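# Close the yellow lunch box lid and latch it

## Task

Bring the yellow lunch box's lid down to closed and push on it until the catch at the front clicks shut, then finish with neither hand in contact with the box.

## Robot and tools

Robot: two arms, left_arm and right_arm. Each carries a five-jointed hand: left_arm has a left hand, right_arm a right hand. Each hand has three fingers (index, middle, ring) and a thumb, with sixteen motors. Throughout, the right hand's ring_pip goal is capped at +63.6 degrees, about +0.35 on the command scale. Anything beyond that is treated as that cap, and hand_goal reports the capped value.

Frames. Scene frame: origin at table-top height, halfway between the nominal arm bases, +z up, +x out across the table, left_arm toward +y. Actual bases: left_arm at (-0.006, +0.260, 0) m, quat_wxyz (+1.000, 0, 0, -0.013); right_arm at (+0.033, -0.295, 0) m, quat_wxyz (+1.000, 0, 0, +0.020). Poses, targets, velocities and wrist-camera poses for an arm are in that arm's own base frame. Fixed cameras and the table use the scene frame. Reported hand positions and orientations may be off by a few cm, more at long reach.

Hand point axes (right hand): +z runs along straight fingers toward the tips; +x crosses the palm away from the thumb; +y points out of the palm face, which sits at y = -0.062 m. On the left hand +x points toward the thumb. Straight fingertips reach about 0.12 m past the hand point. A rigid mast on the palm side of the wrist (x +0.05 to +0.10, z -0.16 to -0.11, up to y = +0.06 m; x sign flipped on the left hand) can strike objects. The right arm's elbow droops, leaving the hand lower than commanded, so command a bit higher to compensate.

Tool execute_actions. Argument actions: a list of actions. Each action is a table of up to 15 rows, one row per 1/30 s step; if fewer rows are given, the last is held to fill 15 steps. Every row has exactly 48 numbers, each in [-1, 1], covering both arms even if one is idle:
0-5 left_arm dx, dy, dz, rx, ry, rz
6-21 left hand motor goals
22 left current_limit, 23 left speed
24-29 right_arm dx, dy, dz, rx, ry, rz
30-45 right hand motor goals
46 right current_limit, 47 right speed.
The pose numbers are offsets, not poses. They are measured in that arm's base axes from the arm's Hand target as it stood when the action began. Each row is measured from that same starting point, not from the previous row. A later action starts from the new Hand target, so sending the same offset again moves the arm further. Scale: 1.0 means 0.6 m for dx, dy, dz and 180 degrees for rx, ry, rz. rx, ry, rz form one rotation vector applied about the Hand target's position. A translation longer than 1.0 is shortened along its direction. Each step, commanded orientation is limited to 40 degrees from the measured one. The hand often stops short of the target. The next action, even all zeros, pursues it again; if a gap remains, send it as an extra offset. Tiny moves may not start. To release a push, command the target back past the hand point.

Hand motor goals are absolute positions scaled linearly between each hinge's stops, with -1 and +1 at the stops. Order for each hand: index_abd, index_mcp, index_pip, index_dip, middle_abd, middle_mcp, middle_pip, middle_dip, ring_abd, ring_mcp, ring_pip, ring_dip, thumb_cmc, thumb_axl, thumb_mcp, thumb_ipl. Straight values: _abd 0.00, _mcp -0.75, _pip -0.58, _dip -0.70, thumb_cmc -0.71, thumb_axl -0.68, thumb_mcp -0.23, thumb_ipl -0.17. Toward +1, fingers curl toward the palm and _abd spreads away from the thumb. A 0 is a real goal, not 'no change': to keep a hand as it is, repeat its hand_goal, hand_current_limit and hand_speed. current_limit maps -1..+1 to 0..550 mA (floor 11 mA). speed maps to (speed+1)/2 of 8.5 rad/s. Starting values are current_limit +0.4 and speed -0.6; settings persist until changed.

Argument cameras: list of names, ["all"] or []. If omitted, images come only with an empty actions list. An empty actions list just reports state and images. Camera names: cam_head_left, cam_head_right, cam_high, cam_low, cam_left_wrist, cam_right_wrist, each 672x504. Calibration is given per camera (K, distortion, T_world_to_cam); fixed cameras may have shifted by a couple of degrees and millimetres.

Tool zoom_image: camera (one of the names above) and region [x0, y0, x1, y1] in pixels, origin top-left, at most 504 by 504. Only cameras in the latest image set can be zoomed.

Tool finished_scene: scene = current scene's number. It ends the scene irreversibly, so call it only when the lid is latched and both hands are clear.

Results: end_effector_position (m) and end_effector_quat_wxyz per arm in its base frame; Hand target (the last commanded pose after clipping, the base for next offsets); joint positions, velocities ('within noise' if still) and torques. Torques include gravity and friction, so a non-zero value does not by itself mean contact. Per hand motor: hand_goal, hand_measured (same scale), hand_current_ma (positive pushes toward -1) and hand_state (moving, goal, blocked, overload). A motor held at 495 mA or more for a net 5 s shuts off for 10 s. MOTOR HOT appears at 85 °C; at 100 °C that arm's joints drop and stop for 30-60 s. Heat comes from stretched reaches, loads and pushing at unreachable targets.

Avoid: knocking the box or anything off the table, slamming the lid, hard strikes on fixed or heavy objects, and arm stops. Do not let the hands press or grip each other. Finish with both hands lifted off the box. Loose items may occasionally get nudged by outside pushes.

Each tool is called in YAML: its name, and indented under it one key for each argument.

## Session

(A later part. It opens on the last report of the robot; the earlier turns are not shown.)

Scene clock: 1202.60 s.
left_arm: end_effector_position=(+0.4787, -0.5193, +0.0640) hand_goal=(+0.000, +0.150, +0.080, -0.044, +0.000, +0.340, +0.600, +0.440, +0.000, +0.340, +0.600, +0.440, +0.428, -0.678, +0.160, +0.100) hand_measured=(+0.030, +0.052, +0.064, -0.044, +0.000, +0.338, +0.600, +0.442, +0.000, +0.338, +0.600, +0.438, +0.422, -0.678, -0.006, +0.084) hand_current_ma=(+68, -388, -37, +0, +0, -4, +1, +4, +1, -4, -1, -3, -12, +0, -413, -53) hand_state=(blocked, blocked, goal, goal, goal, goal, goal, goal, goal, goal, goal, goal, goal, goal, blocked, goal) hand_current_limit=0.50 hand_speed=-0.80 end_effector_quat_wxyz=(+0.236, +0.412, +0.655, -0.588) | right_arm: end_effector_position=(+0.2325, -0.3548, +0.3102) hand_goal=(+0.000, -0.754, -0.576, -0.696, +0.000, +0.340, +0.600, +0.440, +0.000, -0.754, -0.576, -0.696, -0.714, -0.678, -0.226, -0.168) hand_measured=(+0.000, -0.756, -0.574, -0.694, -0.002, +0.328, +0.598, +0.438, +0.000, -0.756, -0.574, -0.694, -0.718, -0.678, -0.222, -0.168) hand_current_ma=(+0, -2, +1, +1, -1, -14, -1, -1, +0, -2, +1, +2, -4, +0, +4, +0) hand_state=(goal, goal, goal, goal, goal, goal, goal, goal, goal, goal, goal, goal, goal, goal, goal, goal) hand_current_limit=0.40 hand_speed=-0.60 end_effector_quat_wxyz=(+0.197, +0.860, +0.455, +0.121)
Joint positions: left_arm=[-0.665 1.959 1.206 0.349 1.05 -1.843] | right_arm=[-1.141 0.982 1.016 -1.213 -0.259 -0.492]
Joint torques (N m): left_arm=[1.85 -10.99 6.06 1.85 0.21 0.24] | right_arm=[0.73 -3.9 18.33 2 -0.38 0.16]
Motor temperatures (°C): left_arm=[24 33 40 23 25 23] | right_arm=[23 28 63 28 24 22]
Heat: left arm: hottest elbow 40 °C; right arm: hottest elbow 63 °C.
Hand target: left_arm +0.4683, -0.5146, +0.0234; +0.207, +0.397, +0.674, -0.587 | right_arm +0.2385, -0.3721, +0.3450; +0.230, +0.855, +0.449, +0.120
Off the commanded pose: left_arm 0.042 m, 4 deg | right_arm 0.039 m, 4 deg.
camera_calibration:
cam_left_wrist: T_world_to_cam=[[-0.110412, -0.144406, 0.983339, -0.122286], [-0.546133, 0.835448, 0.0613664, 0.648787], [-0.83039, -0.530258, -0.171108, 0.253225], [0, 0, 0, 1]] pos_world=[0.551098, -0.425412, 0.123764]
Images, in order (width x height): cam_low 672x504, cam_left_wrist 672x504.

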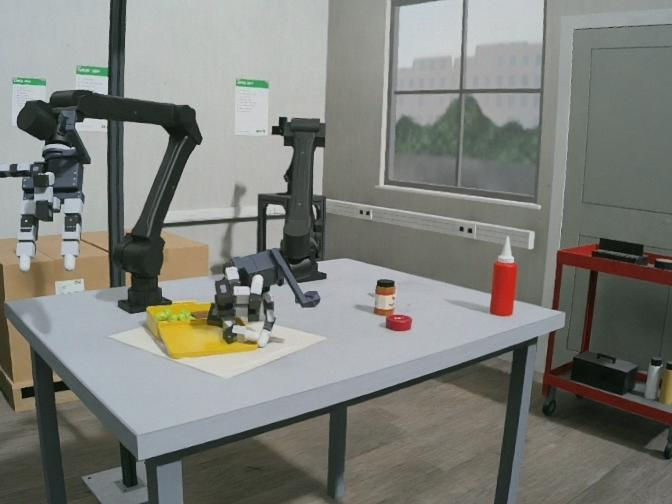

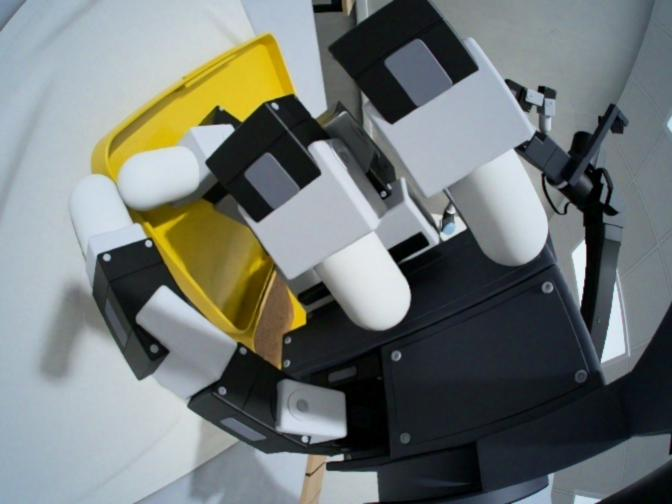

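execute_actions:
  actions:
    - [[0.012,-0.006,0.05,0,0,0,0,0.2,0.08,-0.0435,0,0.34,0.6,0.44,0,0.34,0.6,0.44,0.4286,-0.678,0.2,0.15,0.7,-0.8,0,0,0,0,0,0,0,-0.754,-0.576,-0.696,0,0.34,0.6,0.44,0,-0.754,-0.576,-0.696,-0.714,-0.678,-0.226,-0.168,0.4,-0.6]]
    - [[0.005,0,0.04,0,0,0,0,0.2,0.08,-0.0435,0,0.34,0.6,0.44,0,0.34,0.6,0.44,0.4286,-0.678,0.2,0.15,0.7,-0.8,0,0,0,0,0,0,0,-0.754,-0.576,-0.696,0,0.34,0.6,0.44,0,-0.754,-0.576,-0.696,-0.714,-0.678,-0.226,-0.168,0.4,-0.6]]
  cameras: ["cam_left_wrist","cam_low"]

zoom_image:
  camera: "cam_left_wrist"
  region: [30, 50, 240, 260]

zoom_image:
  camera: "cam_low"
  region: [180, 290, 300, 380]

Scene clock: 1226.53 s.
left_arm: end_effector_position=(+0.4734, -0.5148, +0.0648) hand_goal=(+0.000, +0.200, +0.080, -0.044, +0.000, +0.340, +0.600, +0.440, +0.000, +0.340, +0.600, +0.440, +0.428, -0.678, +0.200, +0.150) hand_measured=(+0.040, +0.054, +0.062, -0.042, +0.000, +0.338, +0.600, +0.442, +0.000, +0.338, +0.600, +0.438, +0.424, -0.678, -0.006, +0.090) hand_current_ma=(+97, -468, -43, +1, +0, -4, +1, +4, +1, -4, -1, -3, -8, +1, -468, -281) hand_state=(blocked, blocked, goal, goal, goal, goal, goal, goal, goal, goal, goal, goal, goal, goal, blocked, blocked) hand_current_limit=0.70 hand_speed=-0.80 end_effector_quat_wxyz=(+0.212, +0.404, +0.672, -0.584) | right_arm: end_effector_position=(+0.2325, -0.3548, +0.3102) hand_goal=(+0.000, -0.754, -0.576, -0.696, +0.000, +0.340, +0.600, +0.440, +0.000, -0.754, -0.576, -0.696, -0.714, -0.678, -0.226, -0.168) hand_measured=(+0.000, -0.756, -0.574, -0.694, -0.002, +0.328, +0.598, +0.438, +0.000, -0.756, -0.574, -0.694, -0.718, -0.678, -0.222, -0.168) hand_current_ma=(+0, -2, +1, +1, -1, -14, -1, -1, +0, -2, +1, +2, -4, +0, +4, +0) hand_state=(goal, goal, goal, goal, goal, goal, goal, goal, goal, goal, goal, goal, goal, goal, goal, goal) hand_current_limit=0.40 hand_speed=-0.60 end_effector_quat_wxyz=(+0.197, +0.860, +0.455, +0.121)
Joint positions: left_arm=[-0.665 1.939 1.221 0.239 1.05 -1.83] | right_arm=[-1.141 0.982 1.016 -1.213 -0.259 -0.492]
Joint torques (N m): left_arm=[2.37 -15.09 10.29 0.83 0.49 0.13] | right_arm=[0.79 -3.9 18.32 2 -0.37 0.15]
Motor temperatures (°C): left_arm=[24 31 38 23 24 23] | right_arm=[23 28 64 28 24 22]
Heat: left arm: hottest elbow 38 °C; right arm: hottest elbow 64 °C.
Hand target: left_arm +0.4785, -0.5182, +0.0773; +0.207, +0.397, +0.674, -0.587 | right_arm +0.2385, -0.3721, +0.3450; +0.230, +0.855, +0.449, +0.120
Off the commanded pose: left_arm 0.014 m, 1 deg | right_arm 0.039 m, 4 deg.
camera_calibration:
cam_left_wrist: T_world_to_cam=[[-0.0663575, -0.186697, 0.980174, -0.165492], [-0.539495, 0.833081, 0.122156, 0.633698], [-0.83937, -0.520693, -0.156003, 0.259558], [0, 0, 0, 1]] pos_world=[0.54876, -0.423668, 0.125293]
Images, in order (width x height): cam_low 672x504, cam_left_wrist 672x504.

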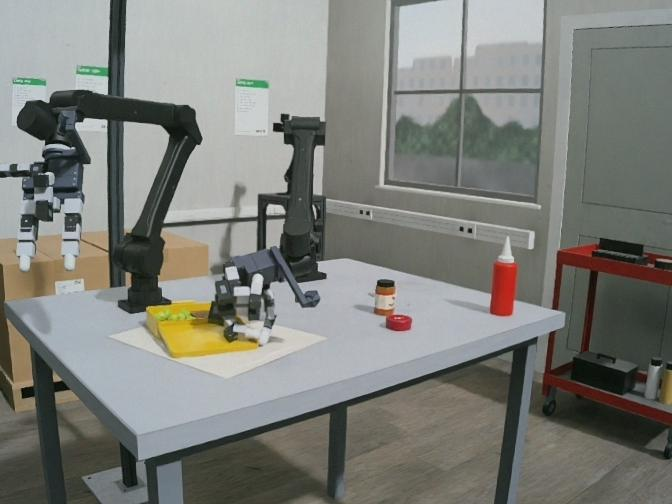

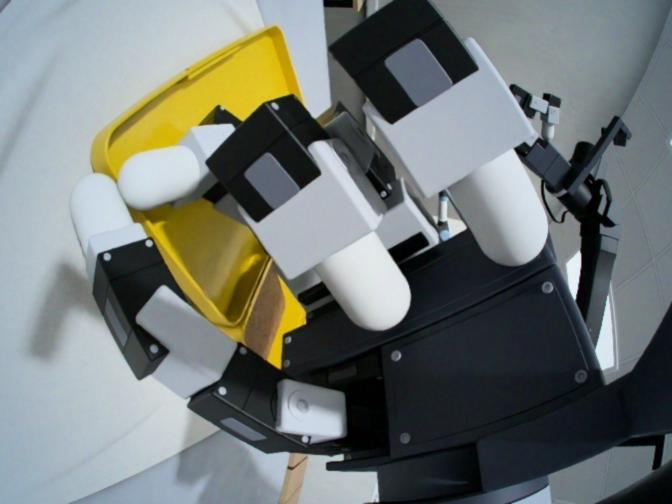

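Scaled by 2.400 from the camera's 672x504 image, which has a finer 960x720 frame.

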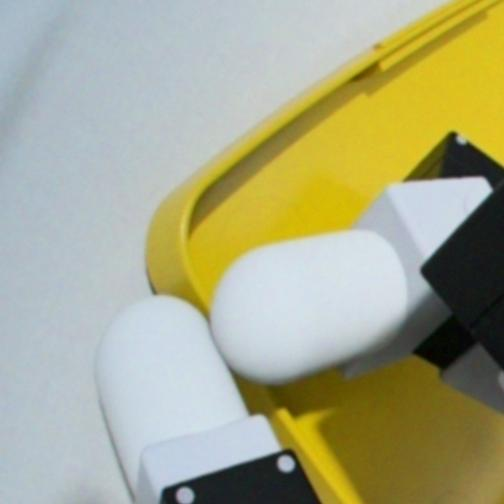

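Scaled by 4.200 from the camera's 672x504 image, which has a finer 960x720 frame.

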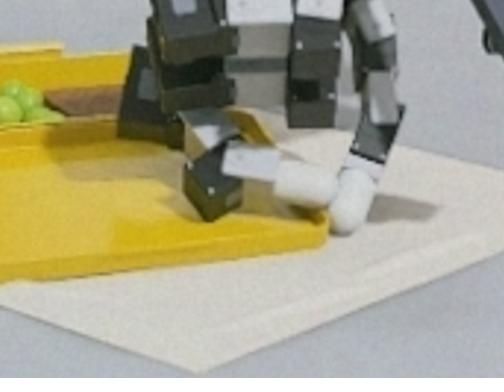

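execute_actions:
  actions:
    - [[0.006,-0.002,0.04,0,0,0,0,0.2,0.08,-0.0435,0,0.34,0.6,0.44,0,0.34,0.6,0.44,0.4286,-0.678,0.2,0.15,0.7,-0.8,0,0,0,0,0,0,0,-0.754,-0.576,-0.696,0,0.34,0.6,0.44,0,-0.754,-0.576,-0.696,-0.714,-0.678,-0.226,-0.168,0.4,-0.6]]
  cameras: ["cam_left_wrist","cam_low"]

zoom_image:
  camera: "cam_left_wrist"
  region: [30, 50, 240, 260]

zoom_image:
  camera: "cam_low"
  region: [180, 290, 300, 380]

Scene clock: 1231.83 s.
left_arm: end_effector_position=(+0.4686, -0.5114, +0.0687) hand_goal=(+0.000, +0.200, +0.080, -0.044, +0.000, +0.340, +0.600, +0.440, +0.000, +0.340, +0.600, +0.440, +0.428, -0.678, +0.200, +0.150) hand_measured=(+0.026, +0.054, +0.062, -0.042, +0.000, +0.338, +0.600, +0.442, +0.000, +0.338, +0.600, +0.438, +0.418, -0.678, -0.006, +0.090) hand_current_ma=(+59, -468, -43, +1, +0, -4, +1, +4, +1, -4, -1, -3, -19, +1, -468, -281) hand_state=(blocked, blocked, goal, goal, goal, goal, goal, goal, goal, goal, goal, goal, goal, goal, blocked, blocked) hand_current_limit=0.70 hand_speed=-0.80 end_effector_quat_wxyz=(+0.192, +0.394, +0.685, -0.583) | right_arm: end_effector_position=(+0.2325, -0.3548, +0.3102) hand_goal=(+0.000, -0.754, -0.576, -0.696, +0.000, +0.340, +0.600, +0.440, +0.000, -0.754, -0.576, -0.696, -0.714, -0.678, -0.226, -0.168) hand_measured=(+0.000, -0.756, -0.574, -0.694, -0.002, +0.328, +0.598, +0.438, +0.000, -0.756, -0.574, -0.694, -0.718, -0.678, -0.222, -0.168) hand_current_ma=(+0, -2, +1, +1, -1, -14, -1, -1, +0, -2, +1, +2, -4, +0, +4, +0) hand_state=(goal, goal, goal, goal, goal, goal, goal, goal, goal, goal, goal, goal, goal, goal, goal, goal) hand_current_limit=0.40 hand_speed=-0.60 end_effector_quat_wxyz=(+0.197, +0.860, +0.455, +0.121)
Joint positions: left_arm=[-0.665 1.921 1.231 0.168 1.051 -1.839] | right_arm=[-1.141 0.982 1.016 -1.213 -0.259 -0.492]
Joint torques (N m): left_arm=[2.55 -16.15 11.79 1.13 0.58 0.23] | right_arm=[0.79 -3.9 18.32 1.99 -0.38 0.16]
Motor temperatures (°C): left_arm=[24 31 38 23 24 23] | right_arm=[23 28 64 28 24 22]
Heat: left arm: hottest elbow 38 °C; right arm: hottest elbow 64 °C.
Hand target: left_arm +0.4820, -0.5193, +0.1012; +0.207, +0.397, +0.674, -0.587 | right_arm +0.2385, -0.3721, +0.3450; +0.230, +0.855, +0.449, +0.120
Off the commanded pose: left_arm 0.036 m, 2 deg | right_arm 0.039 m, 4 deg.
camera_calibration:
cam_left_wrist: T_world_to_cam=[[-0.0240236, -0.214138, 0.976508, -0.202544], [-0.534568, 0.828166, 0.168457, 0.619807], [-0.844784, -0.517963, -0.134367, 0.260278], [0, 0, 0, 1]] pos_world=[0.546341, -0.421861, 0.128348]
Images, in order (width x height): cam_low 672x504, cam_left_wrist 672x504.

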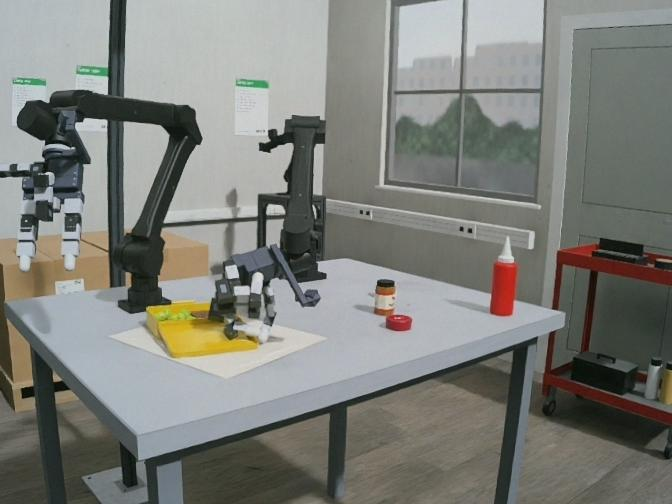

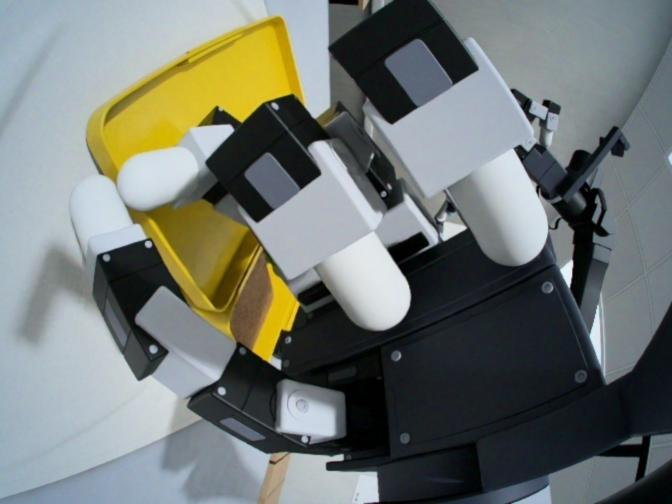

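Scaled by 2.400 from the camera's 672x504 image, which has a finer 960x720 frame.

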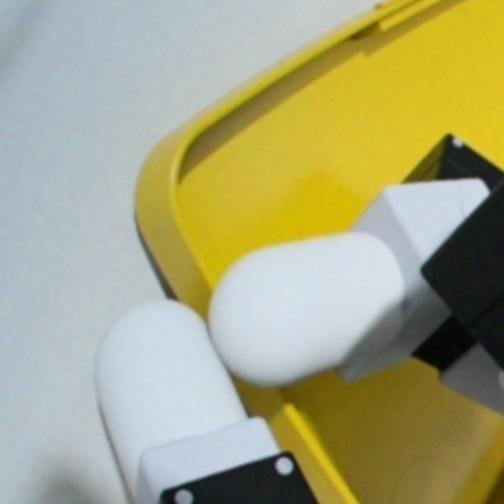

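Scaled by 4.200 from the camera's 672x504 image, which has a finer 960x720 frame.

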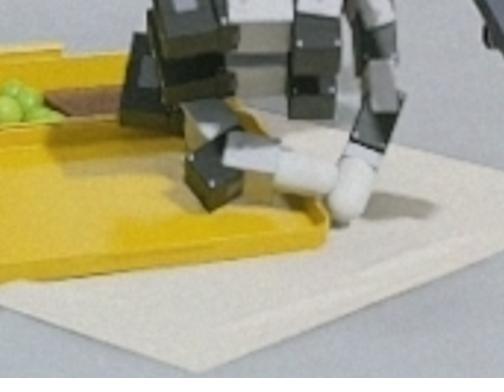

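execute_actions:
  actions:
    - [[0,0,0.03,0,0,0,0,-0.3,-0.2,-0.3,0,0.34,0.6,0.44,0,0.34,0.6,0.44,0.4286,-0.678,-0.3,0.1,0.4,-0.6,0.025,0.075,-0.03,-0.0369,-0.0078,0.149,0,-0.754,-0.576,-0.696,0,0.34,0.6,0.44,0,-0.1,0,0,-0.714,-0.678,-0.226,-0.168,0.4,-0.5]]
    - [[-0.018,0.067,0.1,0,0,0,0,-0.6,-0.431,-0.551,0,0.34,0.6,0.44,0,0.34,0.6,0.44,0,-0.678,-0.226,-0.168,0.4,-0.5,0.025,0.075,-0.03,-0.0369,-0.0078,0.149,0,-0.89,-0.431,-0.551,0,0.34,0.6,0.44,0,0.34,0.6,0.44,-0.714,-0.678,-0.226,-0.168,0.4,-0.5]]
    - [[-0.018,0.067,0.1,0,0,0,0,-0.89,-0.431,-0.551,0,0.34,0.6,0.44,0,0.34,0.6,0.44,-0.5,-0.678,-0.226,-0.168,0.4,-0.5,0.015,0.07,-0.04,-0.0369,-0.0078,0.149,0,-0.89,-0.431,-0.551,0,0.34,0.6,0.44,0,0.34,0.6,0.44,-0.714,-0.678,-0.226,-0.168,0.4,-0.5]]
    - [[-0.018,0.067,0.1,0,0,0,0,-0.89,-0.431,-0.551,0,0.34,0.6,0.44,0,0.34,0.6,0.44,-0.714,-0.678,-0.226,-0.168,0.4,-0.5,0.015,0.06,-0.04,-0.0369,-0.0078,0.149,0,-0.89,-0.431,-0.551,0,0.34,0.6,0.44,0,0.34,0.6,0.44,-0.714,-0.678,-0.226,-0.168,0.4,-0.5]]
  cameras: ["cam_head_left","cam_high"]

Scene clock: 1346.17 s.
left_arm: end_effector_position=(+0.4382, -0.3940, +0.2699) hand_goal=(+0.000, -0.890, -0.432, -0.552, +0.000, +0.340, +0.600, +0.440, +0.000, +0.340, +0.600, +0.440, -0.714, -0.678, -0.226, -0.168) hand_measured=(-0.002, -0.876, -0.428, -0.550, +0.000, +0.338, +0.600, +0.442, +0.000, +0.338, +0.600, +0.438, -0.698, -0.678, -0.226, -0.166) hand_current_ma=(-1, +35, +7, +4, +0, -4, +1, +4, +1, -4, -1, -3, +36, +0, -1, +5) hand_state=(goal, goal, goal, goal, goal, goal, goal, goal, goal, goal, goal, goal, goal, goal, goal, goal) hand_current_limit=0.40 hand_speed=-0.50 end_effector_quat_wxyz=(+0.187, +0.384, +0.687, -0.588) | right_arm: end_effector_position=(+0.2824, -0.2016, +0.2492) hand_goal=(+0.000, -0.890, -0.432, -0.552, +0.000, +0.340, +0.600, +0.440, +0.000, +0.340, +0.352, +0.440, -0.714, -0.678, -0.226, -0.168) hand_measured=(+0.000, -0.892, -0.436, -0.554, -0.002, +0.330, +0.598, +0.438, +0.000, +0.326, +0.350, +0.438, -0.720, -0.678, -0.222, -0.168) hand_current_ma=(+0, -2, -3, -2, -1, -14, -1, -1, +0, -20, -1, -2, -5, +0, +4, +0) hand_state=(goal, goal, goal, goal, goal, goal, goal, goal, goal, goal, goal, goal, goal, goal, goal, goal) hand_current_limit=0.40 hand_speed=-0.50 end_effector_quat_wxyz=(+0.207, +0.265, +0.930, +0.150)
Joint positions: left_arm=[-0.51 1.478 1.258 -0.461 1.181 -1.679] | right_arm=[-1.095 1.187 0.994 -1.306 -0.513 -2.092]
Joint torques (N m): left_arm=[2.55 -10.4 14.23 1.01 0.79 0.33] | right_arm=[1.9 -6.83 13.71 0.76 -0.7 -0.09]
Motor temperatures (°C): left_arm=[24 31 40 22 25 23] | right_arm=[23 27 64 28 24 22]
Heat: left arm: hottest elbow 40 °C; right arm: hottest elbow 64 °C.
Hand target: left_arm +0.4497, -0.3988, +0.2993; +0.207, +0.397, +0.674, -0.587 | right_arm +0.2865, -0.2041, +0.2610; +0.222, +0.078, +0.951, +0.199
Off the commanded pose: left_arm 0.032 m, 3 deg | right_arm 0.013 m, 22 deg.
joint sent to its limit (right arm) — joint 6 (wrist roll), lower limit. The joint targets are off in orientation, not in position.
Images, in order (width x height): cam_head_left 672x504, cam_high 672x504.

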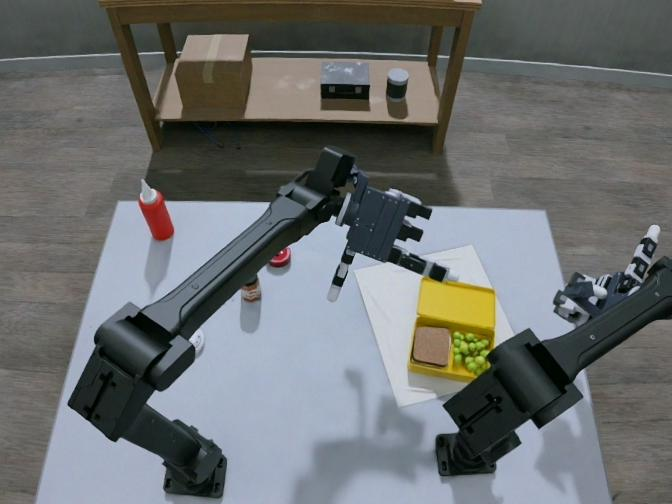

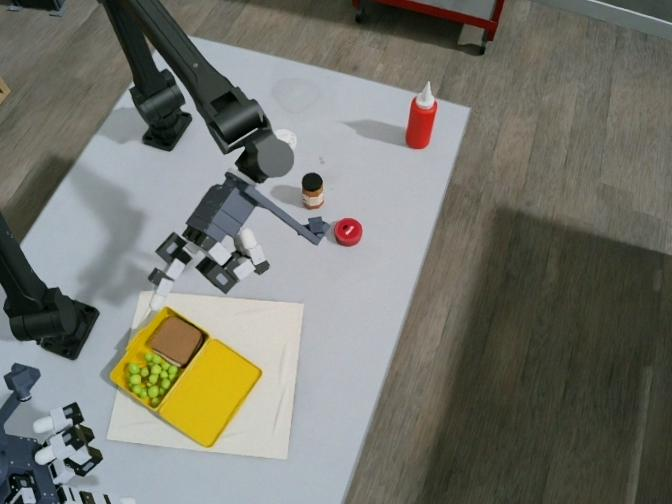

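execute_actions:
  actions:
    - [[0,0,0,0.0039,-0.1211,-0.0875,0,-0.89,-0.431,-0.551,0,0.34,0.6,0.44,0,0.34,0.6,0.44,-0.714,-0.678,-0.226,-0.168,0.4,-0.5,0.01,0.08,0,-0.069,-0.0013,-0.0337,0,-0.89,-0.431,-0.551,0,0.34,0.6,0.44,0,0.34,0.352,0.44,-0.714,-0.678,-0.226,-0.168,0.4,-0.5]]
    - [[0,0,0,0.0039,-0.1211,-0.0875,0,-0.89,-0.431,-0.551,0,0.34,0.6,0.44,0,0.34,0.6,0.44,-0.714,-0.678,-0.226,-0.168,0.4,-0.5,0.01,0.087,-0.02,-0.069,-0.0013,-0.0337,0,-0.89,-0.431,-0.551,0,0.34,0.6,0.44,0,0.34,0.352,0.44,-0.714,-0.678,-0.226,-0.168,0.4,-0.5]]
    - [[0,0,0,0.0039,-0.1211,-0.0875,0,-0.89,-0.431,-0.551,0,0.34,0.6,0.44,0,0.34,0.6,0.44,-0.714,-0.678,-0.226,-0.168,0.4,-0.5,0,0,0,0,0,0,0,-0.89,-0.431,-0.551,0,0.34,0.6,0.44,0,0.34,0.352,0.44,-0.714,-0.678,-0.226,-0.168,0.4,-0.5]]
  cameras: ["cam_head_left","cam_high"]

Scene clock: 1374.17 s.
left_arm: end_effector_position=(+0.4344, -0.3941, +0.2782) hand_goal=(+0.000, -0.890, -0.432, -0.552, +0.000, +0.340, +0.600, +0.440, +0.000, +0.340, +0.600, +0.440, -0.714, -0.678, -0.226, -0.168) hand_measured=(-0.002, -0.888, -0.430, -0.550, +0.000, +0.338, +0.600, +0.442, +0.000, +0.338, +0.600, +0.438, -0.714, -0.678, -0.226, -0.166) hand_current_ma=(-1, +2, +3, +3, +0, -4, +1, +4, +1, -4, -1, -3, +0, +0, +1, +5) hand_state=(goal, goal, goal, goal, goal, goal, goal, goal, goal, goal, goal, goal, goal, goal, goal, goal) hand_current_limit=0.40 hand_speed=-0.50 end_effector_quat_wxyz=(+0.288, +0.859, +0.291, -0.308) | right_arm: end_effector_position=(+0.2953, -0.1061, +0.2507) hand_goal=(+0.000, -0.890, -0.432, -0.552, +0.000, +0.340, +0.600, +0.440, +0.000, +0.340, +0.352, +0.440, -0.714, -0.678, -0.226, -0.168) hand_measured=(+0.000, -0.888, -0.434, -0.554, -0.002, +0.330, +0.598, +0.438, +0.000, +0.326, +0.350, +0.438, -0.716, -0.678, -0.222, -0.168) hand_current_ma=(+0, +1, -1, -1, -1, -13, -1, -1, +0, -18, -1, -1, -1, +0, +4, +0) hand_state=(goal, goal, goal, goal, goal, goal, goal, goal, goal, goal, goal, goal, goal, goal, goal, goal) hand_current_limit=0.40 hand_speed=-0.50 end_effector_quat_wxyz=(+0.255, +0.127, +0.958, -0.034)
Joint positions: left_arm=[-0.491 1.609 1.469 -1.432 0.872 0.427] | right_arm=[-0.752 0.838 0.835 -1.099 -0.234 -2.003]
Joint torques (N m): left_arm=[2.73 -10.34 13.57 -0.08 0.78 0.38] | right_arm=[1.9 -3.19 11.49 1.92 -0.37 0.32]
Motor temperatures (°C): left_arm=[24 31 44 22 25 23] | right_arm=[23 28 59 27 25 22]
Heat: left arm: hottest elbow 44 °C; right arm: hottest elbow 59 °C.
Hand target: left_arm +0.4497, -0.3988, +0.2992; +0.282, +0.870, +0.265, -0.306 | right_arm +0.2985, -0.1040, +0.2489; +0.257, +0.128, +0.957, -0.034
Off the commanded pose: left_arm 0.027 m, 3 deg | right_arm 0.004 m, 0 deg.
Images, in order (width x height): cam_head_left 672x504, cam_high 672x504.

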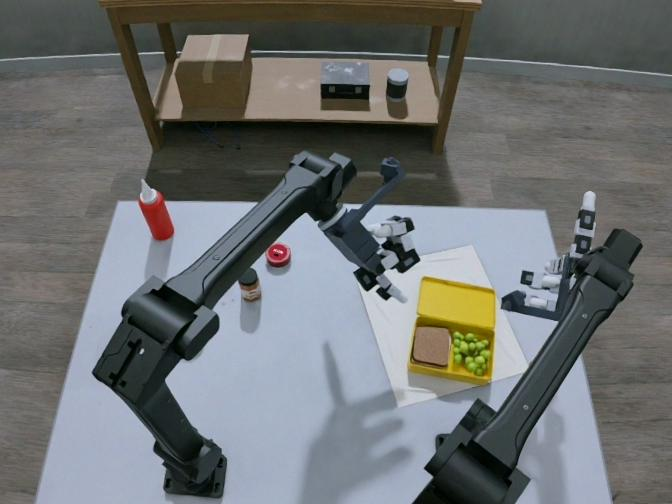

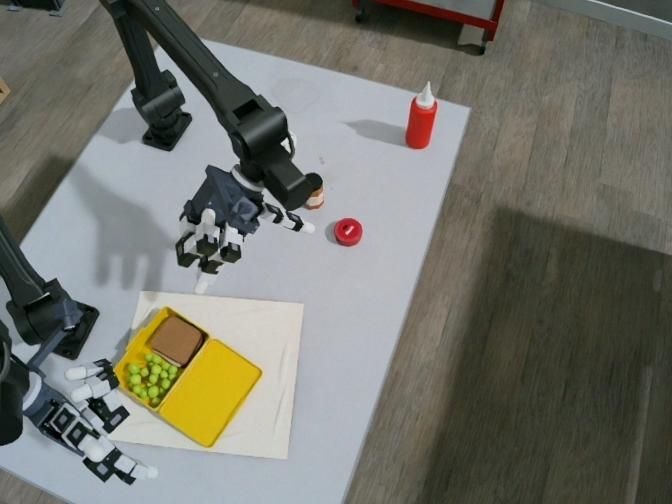

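execute_actions:
  actions:
    - [[0,0,0,0.0039,-0.1211,-0.0875,0,-0.89,-0.431,-0.551,0,0.34,0.6,0.44,0,0.34,0.6,0.44,-0.714,-0.678,-0.226,-0.168,0.4,-0.5,0,0,-0.08,0,0,0,0,-0.89,-0.431,-0.551,0,0.34,0.6,0.44,0,0.34,0.352,0.44,-0.714,-0.678,-0.226,-0.168,0.4,-0.5]]
    - [[0,0,0,0.0039,-0.1211,-0.0875,0,-0.89,-0.431,-0.551,0,0.34,0.6,0.44,0,0.34,0.6,0.44,-0.714,-0.678,-0.226,-0.168,0.4,-0.5,0,0,-0.06,0,0,0,0,-0.89,-0.431,-0.551,0,0.34,0.6,0.44,0,0.34,0.352,0.44,-0.714,-0.678,-0.226,-0.168,0.4,-0.5]]
    - [[0.048,-0.05,-0.07,0,0,0,0,-0.89,-0.431,-0.551,0,0.34,0.6,0.44,0,0.34,0.6,0.44,-0.714,-0.678,-0.226,-0.168,0.4,-0.5,0,0,0,0,0,0,0,-0.89,-0.431,-0.551,0,0.34,0.6,0.44,0,0.34,0.352,0.44,-0.714,-0.678,-0.226,-0.168,0.4,-0.5]]
    - [[0,-0.01,-0.06,0,0,0,0,-0.89,-0.431,-0.551,0,0.34,0.6,0.44,0,0.34,0.6,0.44,-0.714,-0.678,-0.226,-0.168,0.4,-0.5,0,0,0,0,0,0,0,-0.89,-0.431,-0.551,0,0.34,0.6,0.44,0,0.34,0.352,0.44,-0.714,-0.678,-0.226,-0.168,0.4,-0.5]]
    - [[0,0,-0.03,0,0,0,0,-0.89,-0.431,-0.551,0,0.34,0.6,0.44,0,0.34,0.6,0.44,-0.714,-0.678,-0.226,-0.168,0.4,-0.5,0,0,0,0,0,0,0,-0.89,-0.431,-0.551,0,0.34,0.6,0.44,0,0.34,0.352,0.44,-0.714,-0.678,-0.226,-0.168,0.4,-0.5]]
  cameras: ["all"]

zoom_image:
  camera: "cam_high"
  region: [80, 270, 320, 470]

Scene clock: 1387.27 s.
left_arm: end_effector_position=(+0.4782, -0.4293, +0.2067) hand_goal=(+0.000, -0.890, -0.432, -0.552, +0.000, +0.340, +0.600, +0.440, +0.000, +0.340, +0.600, +0.440, -0.714, -0.678, -0.226, -0.168) hand_measured=(-0.002, -0.890, -0.430, -0.550, +0.000, +0.334, +0.600, +0.442, +0.000, +0.336, +0.600, +0.438, -0.716, -0.678, -0.224, -0.166) hand_current_ma=(-1, -1, +2, +3, +0, -11, +1, +4, +1, -9, -1, -3, -4, +0, +5, +5) hand_state=(goal, goal, goal, goal, goal, goal, goal, goal, goal, goal, goal, goal, goal, goal, goal, goal) hand_current_limit=0.40 hand_speed=-0.50 end_effector_quat_wxyz=(+0.256, +0.962, -0.091, -0.029) | right_arm: end_effector_position=(+0.2941, -0.1051, +0.1669) hand_goal=(+0.000, -0.890, -0.432, -0.552, +0.000, +0.340, +0.600, +0.440, +0.000, +0.340, +0.352, +0.440, -0.714, -0.678, -0.226, -0.168) hand_measured=(+0.000, -0.888, -0.434, -0.554, -0.002, +0.330, +0.598, +0.438, +0.000, +0.328, +0.350, +0.438, -0.716, -0.678, -0.222, -0.168) hand_current_ma=(+0, +1, -1, -1, -1, -13, -1, -1, +0, -17, -1, -1, -1, +0, +4, +0) hand_state=(goal, goal, goal, goal, goal, goal, goal, goal, goal, goal, goal, goal, goal, goal, goal, goal) hand_current_limit=0.40 hand_speed=-0.50 end_effector_quat_wxyz=(+0.257, +0.127, +0.958, -0.036)
Joint positions: left_arm=[-0.502 1.8 1.547 -1.153 0.496 1.215] | right_arm=[-0.752 0.863 0.624 -0.858 -0.233 -2.003]
Joint torques (N m): left_arm=[1.44 -13.45 8.68 1.37 0.65 0.18] | right_arm=[1.9 -2.43 11.78 1.94 -0.4 0.32]
Motor temperatures (°C): left_arm=[24 31 45 22 25 23] | right_arm=[23 28 56 27 25 22]
Heat: left arm: hottest elbow 45 °C; right arm: hottest elbow 56 °C.
Hand target: left_arm +0.4785, -0.4346, +0.2032; +0.257, +0.961, -0.094, -0.026 | right_arm +0.2985, -0.1040, +0.1650; +0.257, +0.128, +0.957, -0.034
Off the commanded pose: left_arm 0.006 m, 1 deg | right_arm 0.005 m, 0 deg.
camera_calibration:
cam_left_wrist: T_world_to_cam=[[-0.636303, 0.715747, -0.287792, 0.633767], [0.615663, 0.695947, 0.369618, -0.114664], [0.464841, 0.0580059, -0.883492, 0.105439], [0, 0, 0, 1]] pos_world=[0.42485, -0.379933, 0.31793]
cam_right_wrist: T_world_to_cam=[[0.82934, 0.424109, 0.363766, -0.224325], [-0.117544, -0.504043, 0.855643, -0.209598], [0.54624, -0.752378, -0.368171, -0.0527755], [0, 0, 0, 1]] pos_world=[0.190233, -0.0502153, 0.241513]

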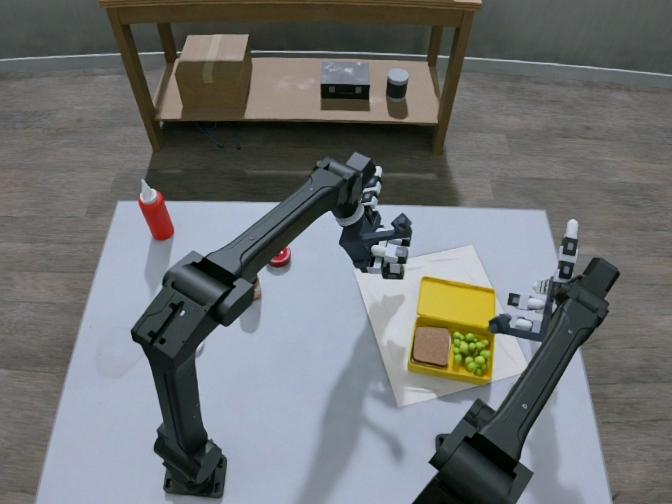

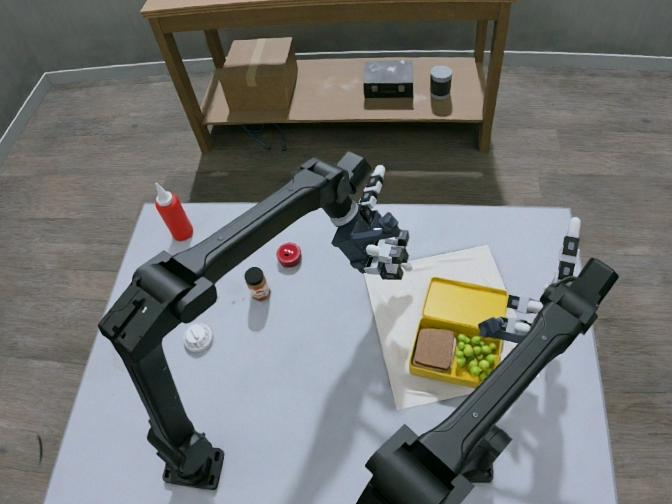

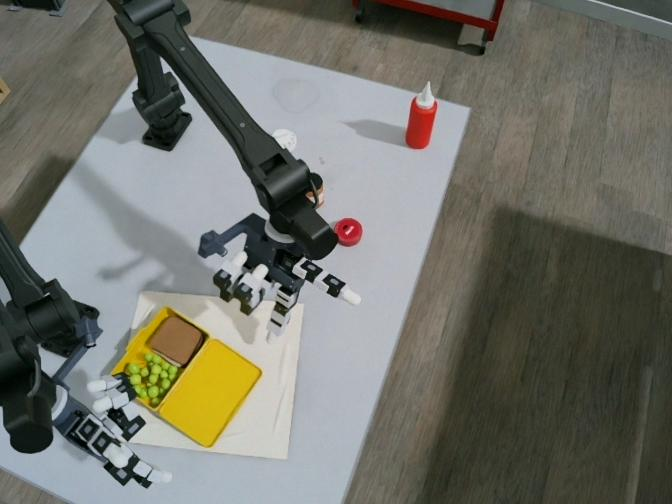

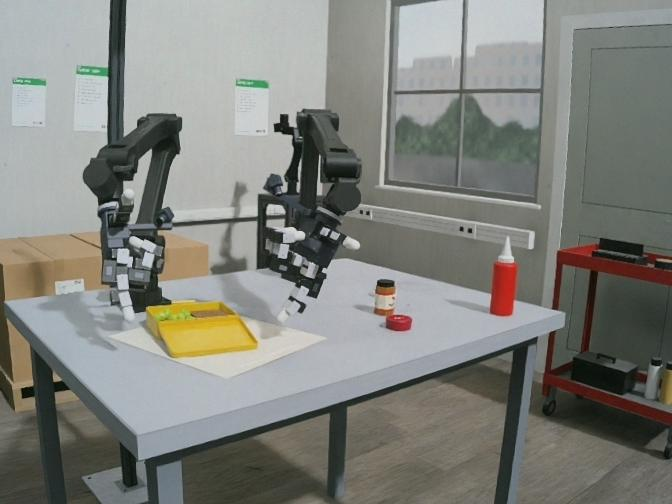

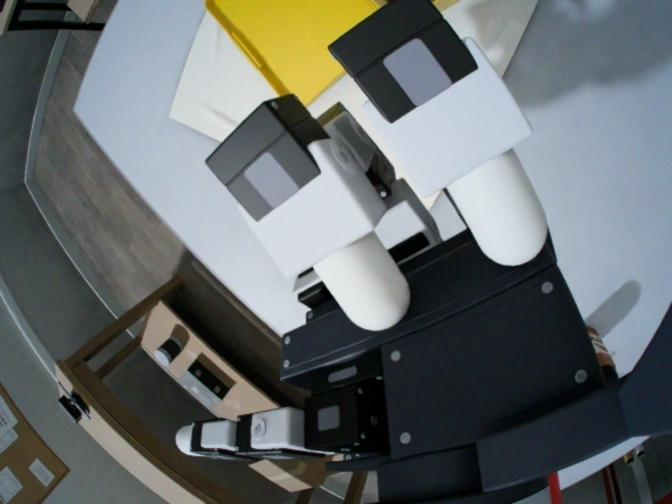

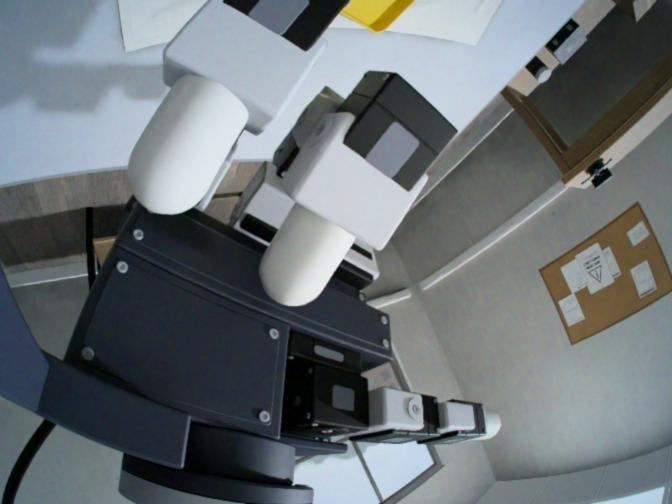

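Scaled by 2.100 from the camera's 672x504 image, which has a finer 960x720 frame.

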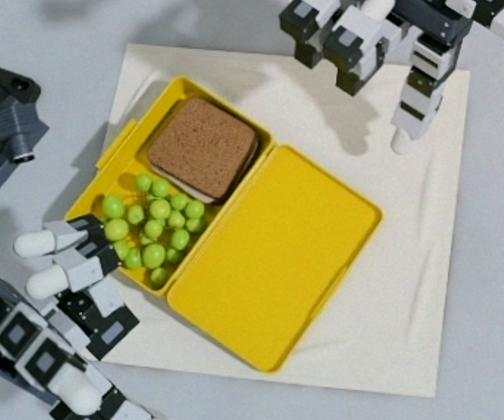

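zoom_image:
  camera: "cam_low"
  region: [60, 170, 360, 380]

zoom_image:
  camera: "cam_head_left"
  region: [330, 150, 630, 400]

Scaled by 1.680 from the camera's 672x504 image, which has a finer 960x720 frame.

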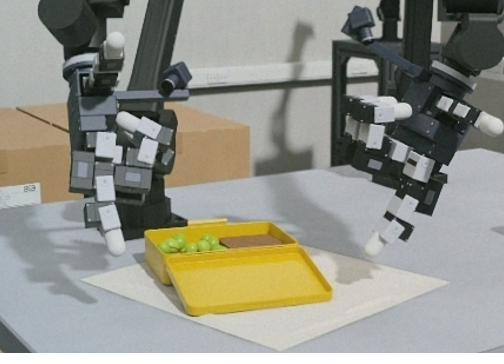

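Scaled by 1.680 from the camera's 672x504 image, which has a finer 960x720 frame.

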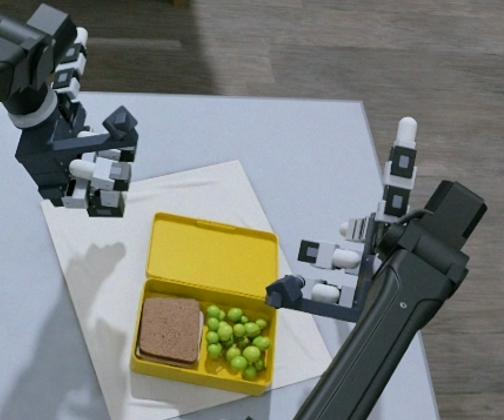

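execute_actions:
  actions:
    - [[-0.024,-0.015,-0.07,0,0,0,0,-0.753,-0.431,-0.551,0,0.34,0.6,0.44,0,0.34,0.6,0.44,-0.714,-0.678,-0.226,-0.168,0.4,-0.5,0.006,0.07,-0.08,0,0,0,0,-0.753,-0.431,-0.551,0,0.34,0.6,0.44,0,0.34,0.352,0.44,-0.714,-0.678,-0.226,-0.168,0.4,-0.5]]
    - [[0,0,0,0,0,0,0,-0.753,-0.431,-0.551,0,0.34,0.6,0.44,0,0.34,0.6,0.44,-0.714,-0.678,-0.226,-0.168,0.4,-0.5,0,0,-0.01,0,0,0,0,-0.753,-0.431,-0.551,0,0.34,0.6,0.44,0,0.34,0.352,0.44,-0.714,-0.678,-0.226,-0.168,0.4,-0.5]]
  cameras: ["all"]

zoom_image:
  camera: "cam_high"
  region: [100, 280, 320, 480]

zoom_image:
  camera: "cam_low"
  region: [100, 250, 310, 380]

Scene clock: 1442.47 s.
left_arm: end_effector_position=(+0.4611, -0.4405, +0.1597) hand_goal=(+0.000, -0.754, -0.432, -0.552, +0.000, +0.340, +0.600, +0.440, +0.000, +0.340, +0.600, +0.440, -0.714, -0.678, -0.226, -0.168) hand_measured=(-0.002, -0.764, -0.430, -0.550, +0.000, +0.334, +0.600, +0.442, +0.000, +0.336, +0.600, +0.438, -0.716, -0.678, -0.224, -0.166) hand_current_ma=(-1, -20, +1, +3, +0, -11, +1, +4, +1, -9, -1, -3, -4, +0, +5, +5) hand_state=(goal, goal, goal, goal, goal, goal, goal, goal, goal, goal, goal, goal, goal, goal, goal, goal) hand_current_limit=0.40 hand_speed=-0.50 end_effector_quat_wxyz=(+0.254, +0.962, -0.095, -0.033) | right_arm: end_effector_position=(+0.2996, -0.0645, +0.1137) hand_goal=(+0.000, -0.754, -0.432, -0.552, +0.000, +0.340, +0.600, +0.440, +0.000, +0.340, +0.352, +0.440, -0.714, -0.678, -0.226, -0.168) hand_measured=(+0.000, -0.754, -0.434, -0.554, -0.002, +0.330, +0.598, +0.438, +0.000, +0.328, +0.350, +0.438, -0.714, -0.678, -0.222, -0.168) hand_current_ma=(+0, +0, -1, -1, -1, -13, -1, -1, +0, -17, -1, -1, +0, +0, +4, +0) hand_state=(goal, goal, goal, goal, goal, goal, goal, goal, goal, goal, goal, goal, goal, goal, goal, goal) hand_current_limit=0.40 hand_speed=-0.50 end_effector_quat_wxyz=(+0.256, +0.126, +0.958, -0.036)
Joint positions: left_arm=[-0.534 1.819 1.446 -1.028 0.492 1.19] | right_arm=[-0.593 0.842 0.466 -0.693 -0.159 -1.86]
Joint torques (N m): left_arm=[1.96 -13.51 8.59 1.44 0.62 0.13] | right_arm=[1.9 -2.2 11 2.02 -0.31 0.32]
Heat: left arm: hottest elbow 42 °C; right arm: hottest elbow 53 °C.
Hand target: left_arm +0.4642, -0.4437, +0.1614; +0.258, +0.961, -0.094, -0.026 | right_arm +0.3020, -0.0619, +0.1109; +0.257, +0.128, +0.957, -0.034
Off the commanded pose: left_arm 0.005 m, 1 deg | right_arm 0.005 m, 0 deg.
camera_calibration:
cam_left_wrist: T_world_to_cam=[[-0.63093, 0.723012, -0.28139, 0.617073], [0.624654, 0.688504, 0.36847, -0.0863079], [0.460146, 0.0567076, -0.88603, 0.0743493], [0, 0, 0, 1]] pos_world=[0.409031, -0.390944, 0.271316]
cam_right_wrist: T_world_to_cam=[[0.829092, 0.424627, 0.363727, -0.226602], [-0.117015, -0.504356, 0.855531, -0.143201], [0.54673, -0.751876, -0.36847, -0.0448375], [0, 0, 0, 1]] pos_world=[0.195631, -0.00971506, 0.188413]

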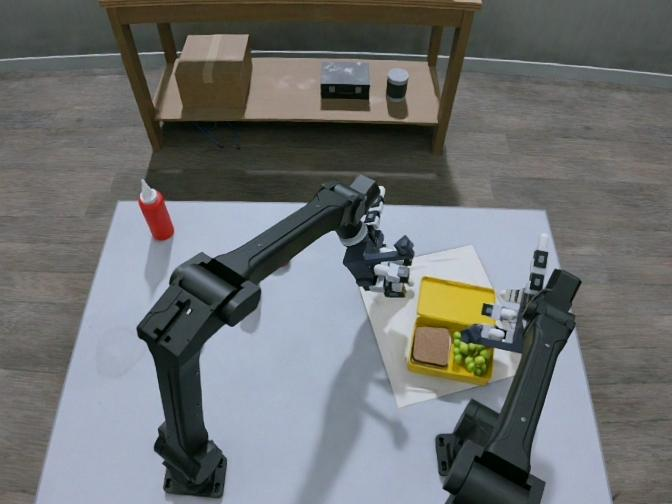

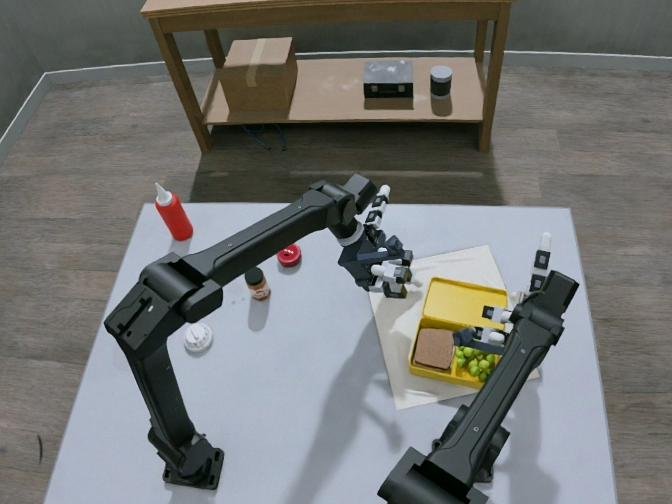

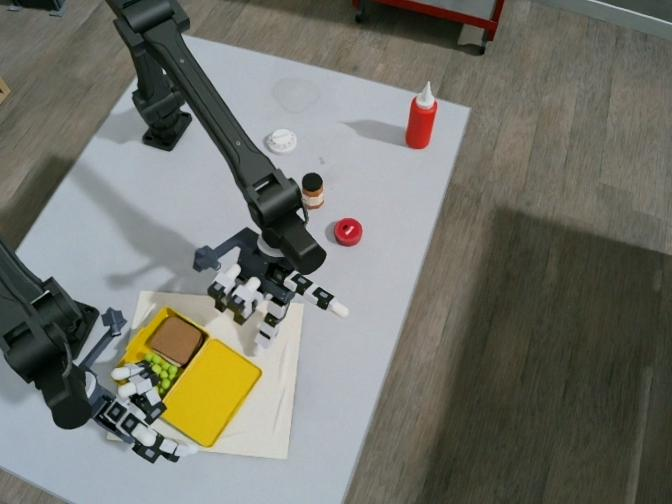

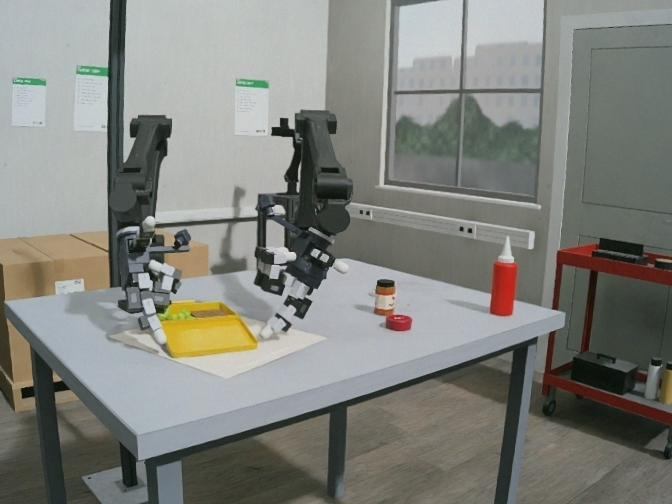

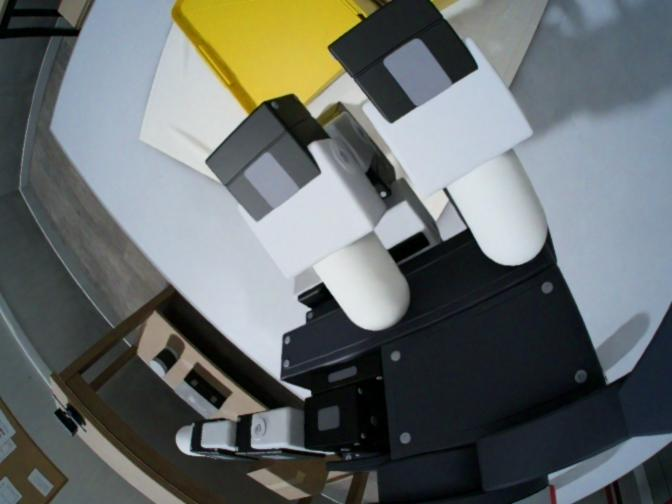

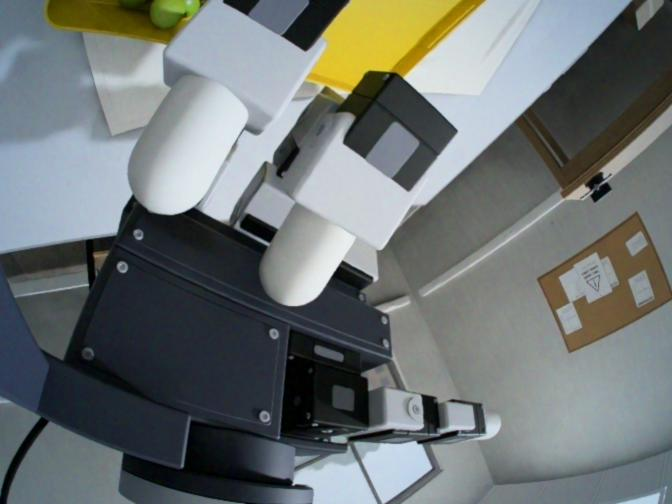

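Scaled by 2.291 from the camera's 672x504 image, which has a finer 960x720 frame.

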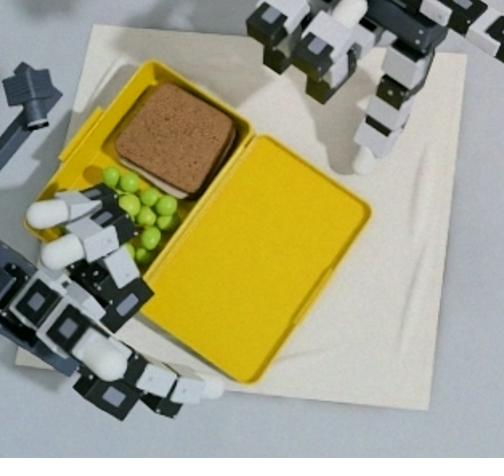

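Scaled by 2.400 from the camera's 672x504 image, which has a finer 960x720 frame.

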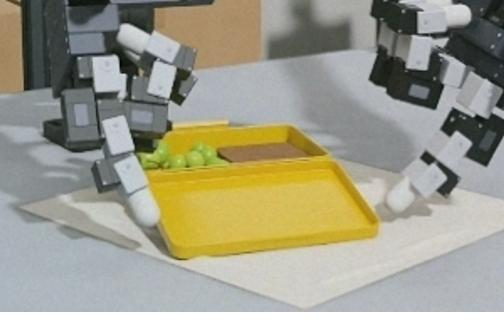

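zoom_image:
  camera: "cam_head_right"
  region: [400, 230, 580, 400]

zoom_image:
  camera: "cam_head_left"
  region: [380, 220, 580, 400]

zoom_image:
  camera: "cam_low"
  region: [130, 280, 210, 370]

Scaled by 2.800 from the camera's 672x504 image, which has a finer 960x720 frame.

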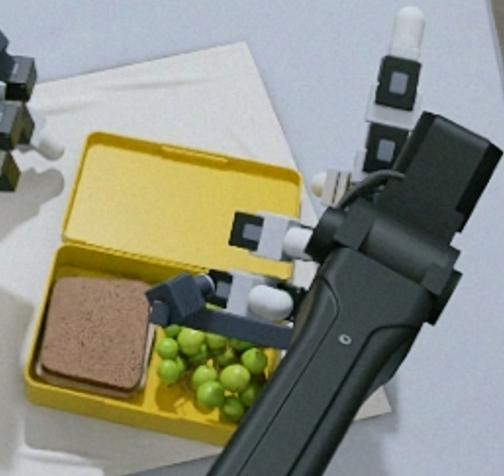

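Scaled by 2.520 from the camera's 672x504 image, which has a finer 960x720 frame.

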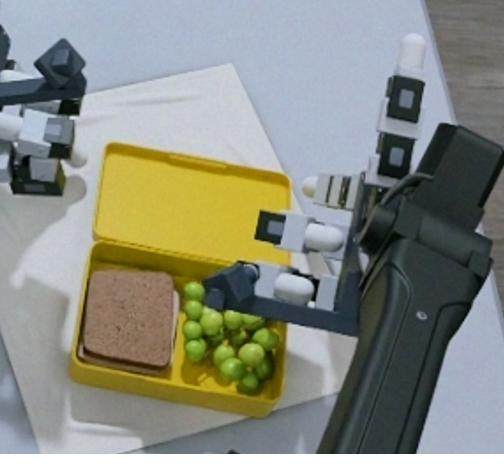

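Scaled by 5.600 from the camera's 672x504 image, which has a finer 960x720 frame.

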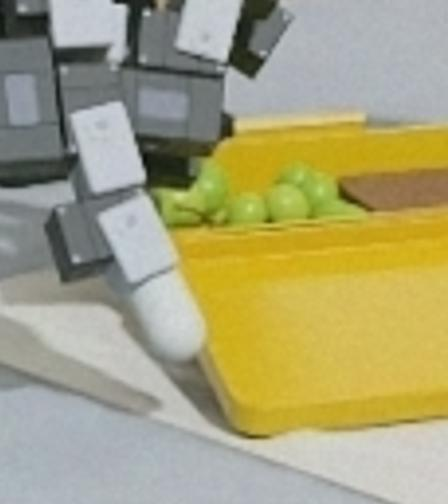

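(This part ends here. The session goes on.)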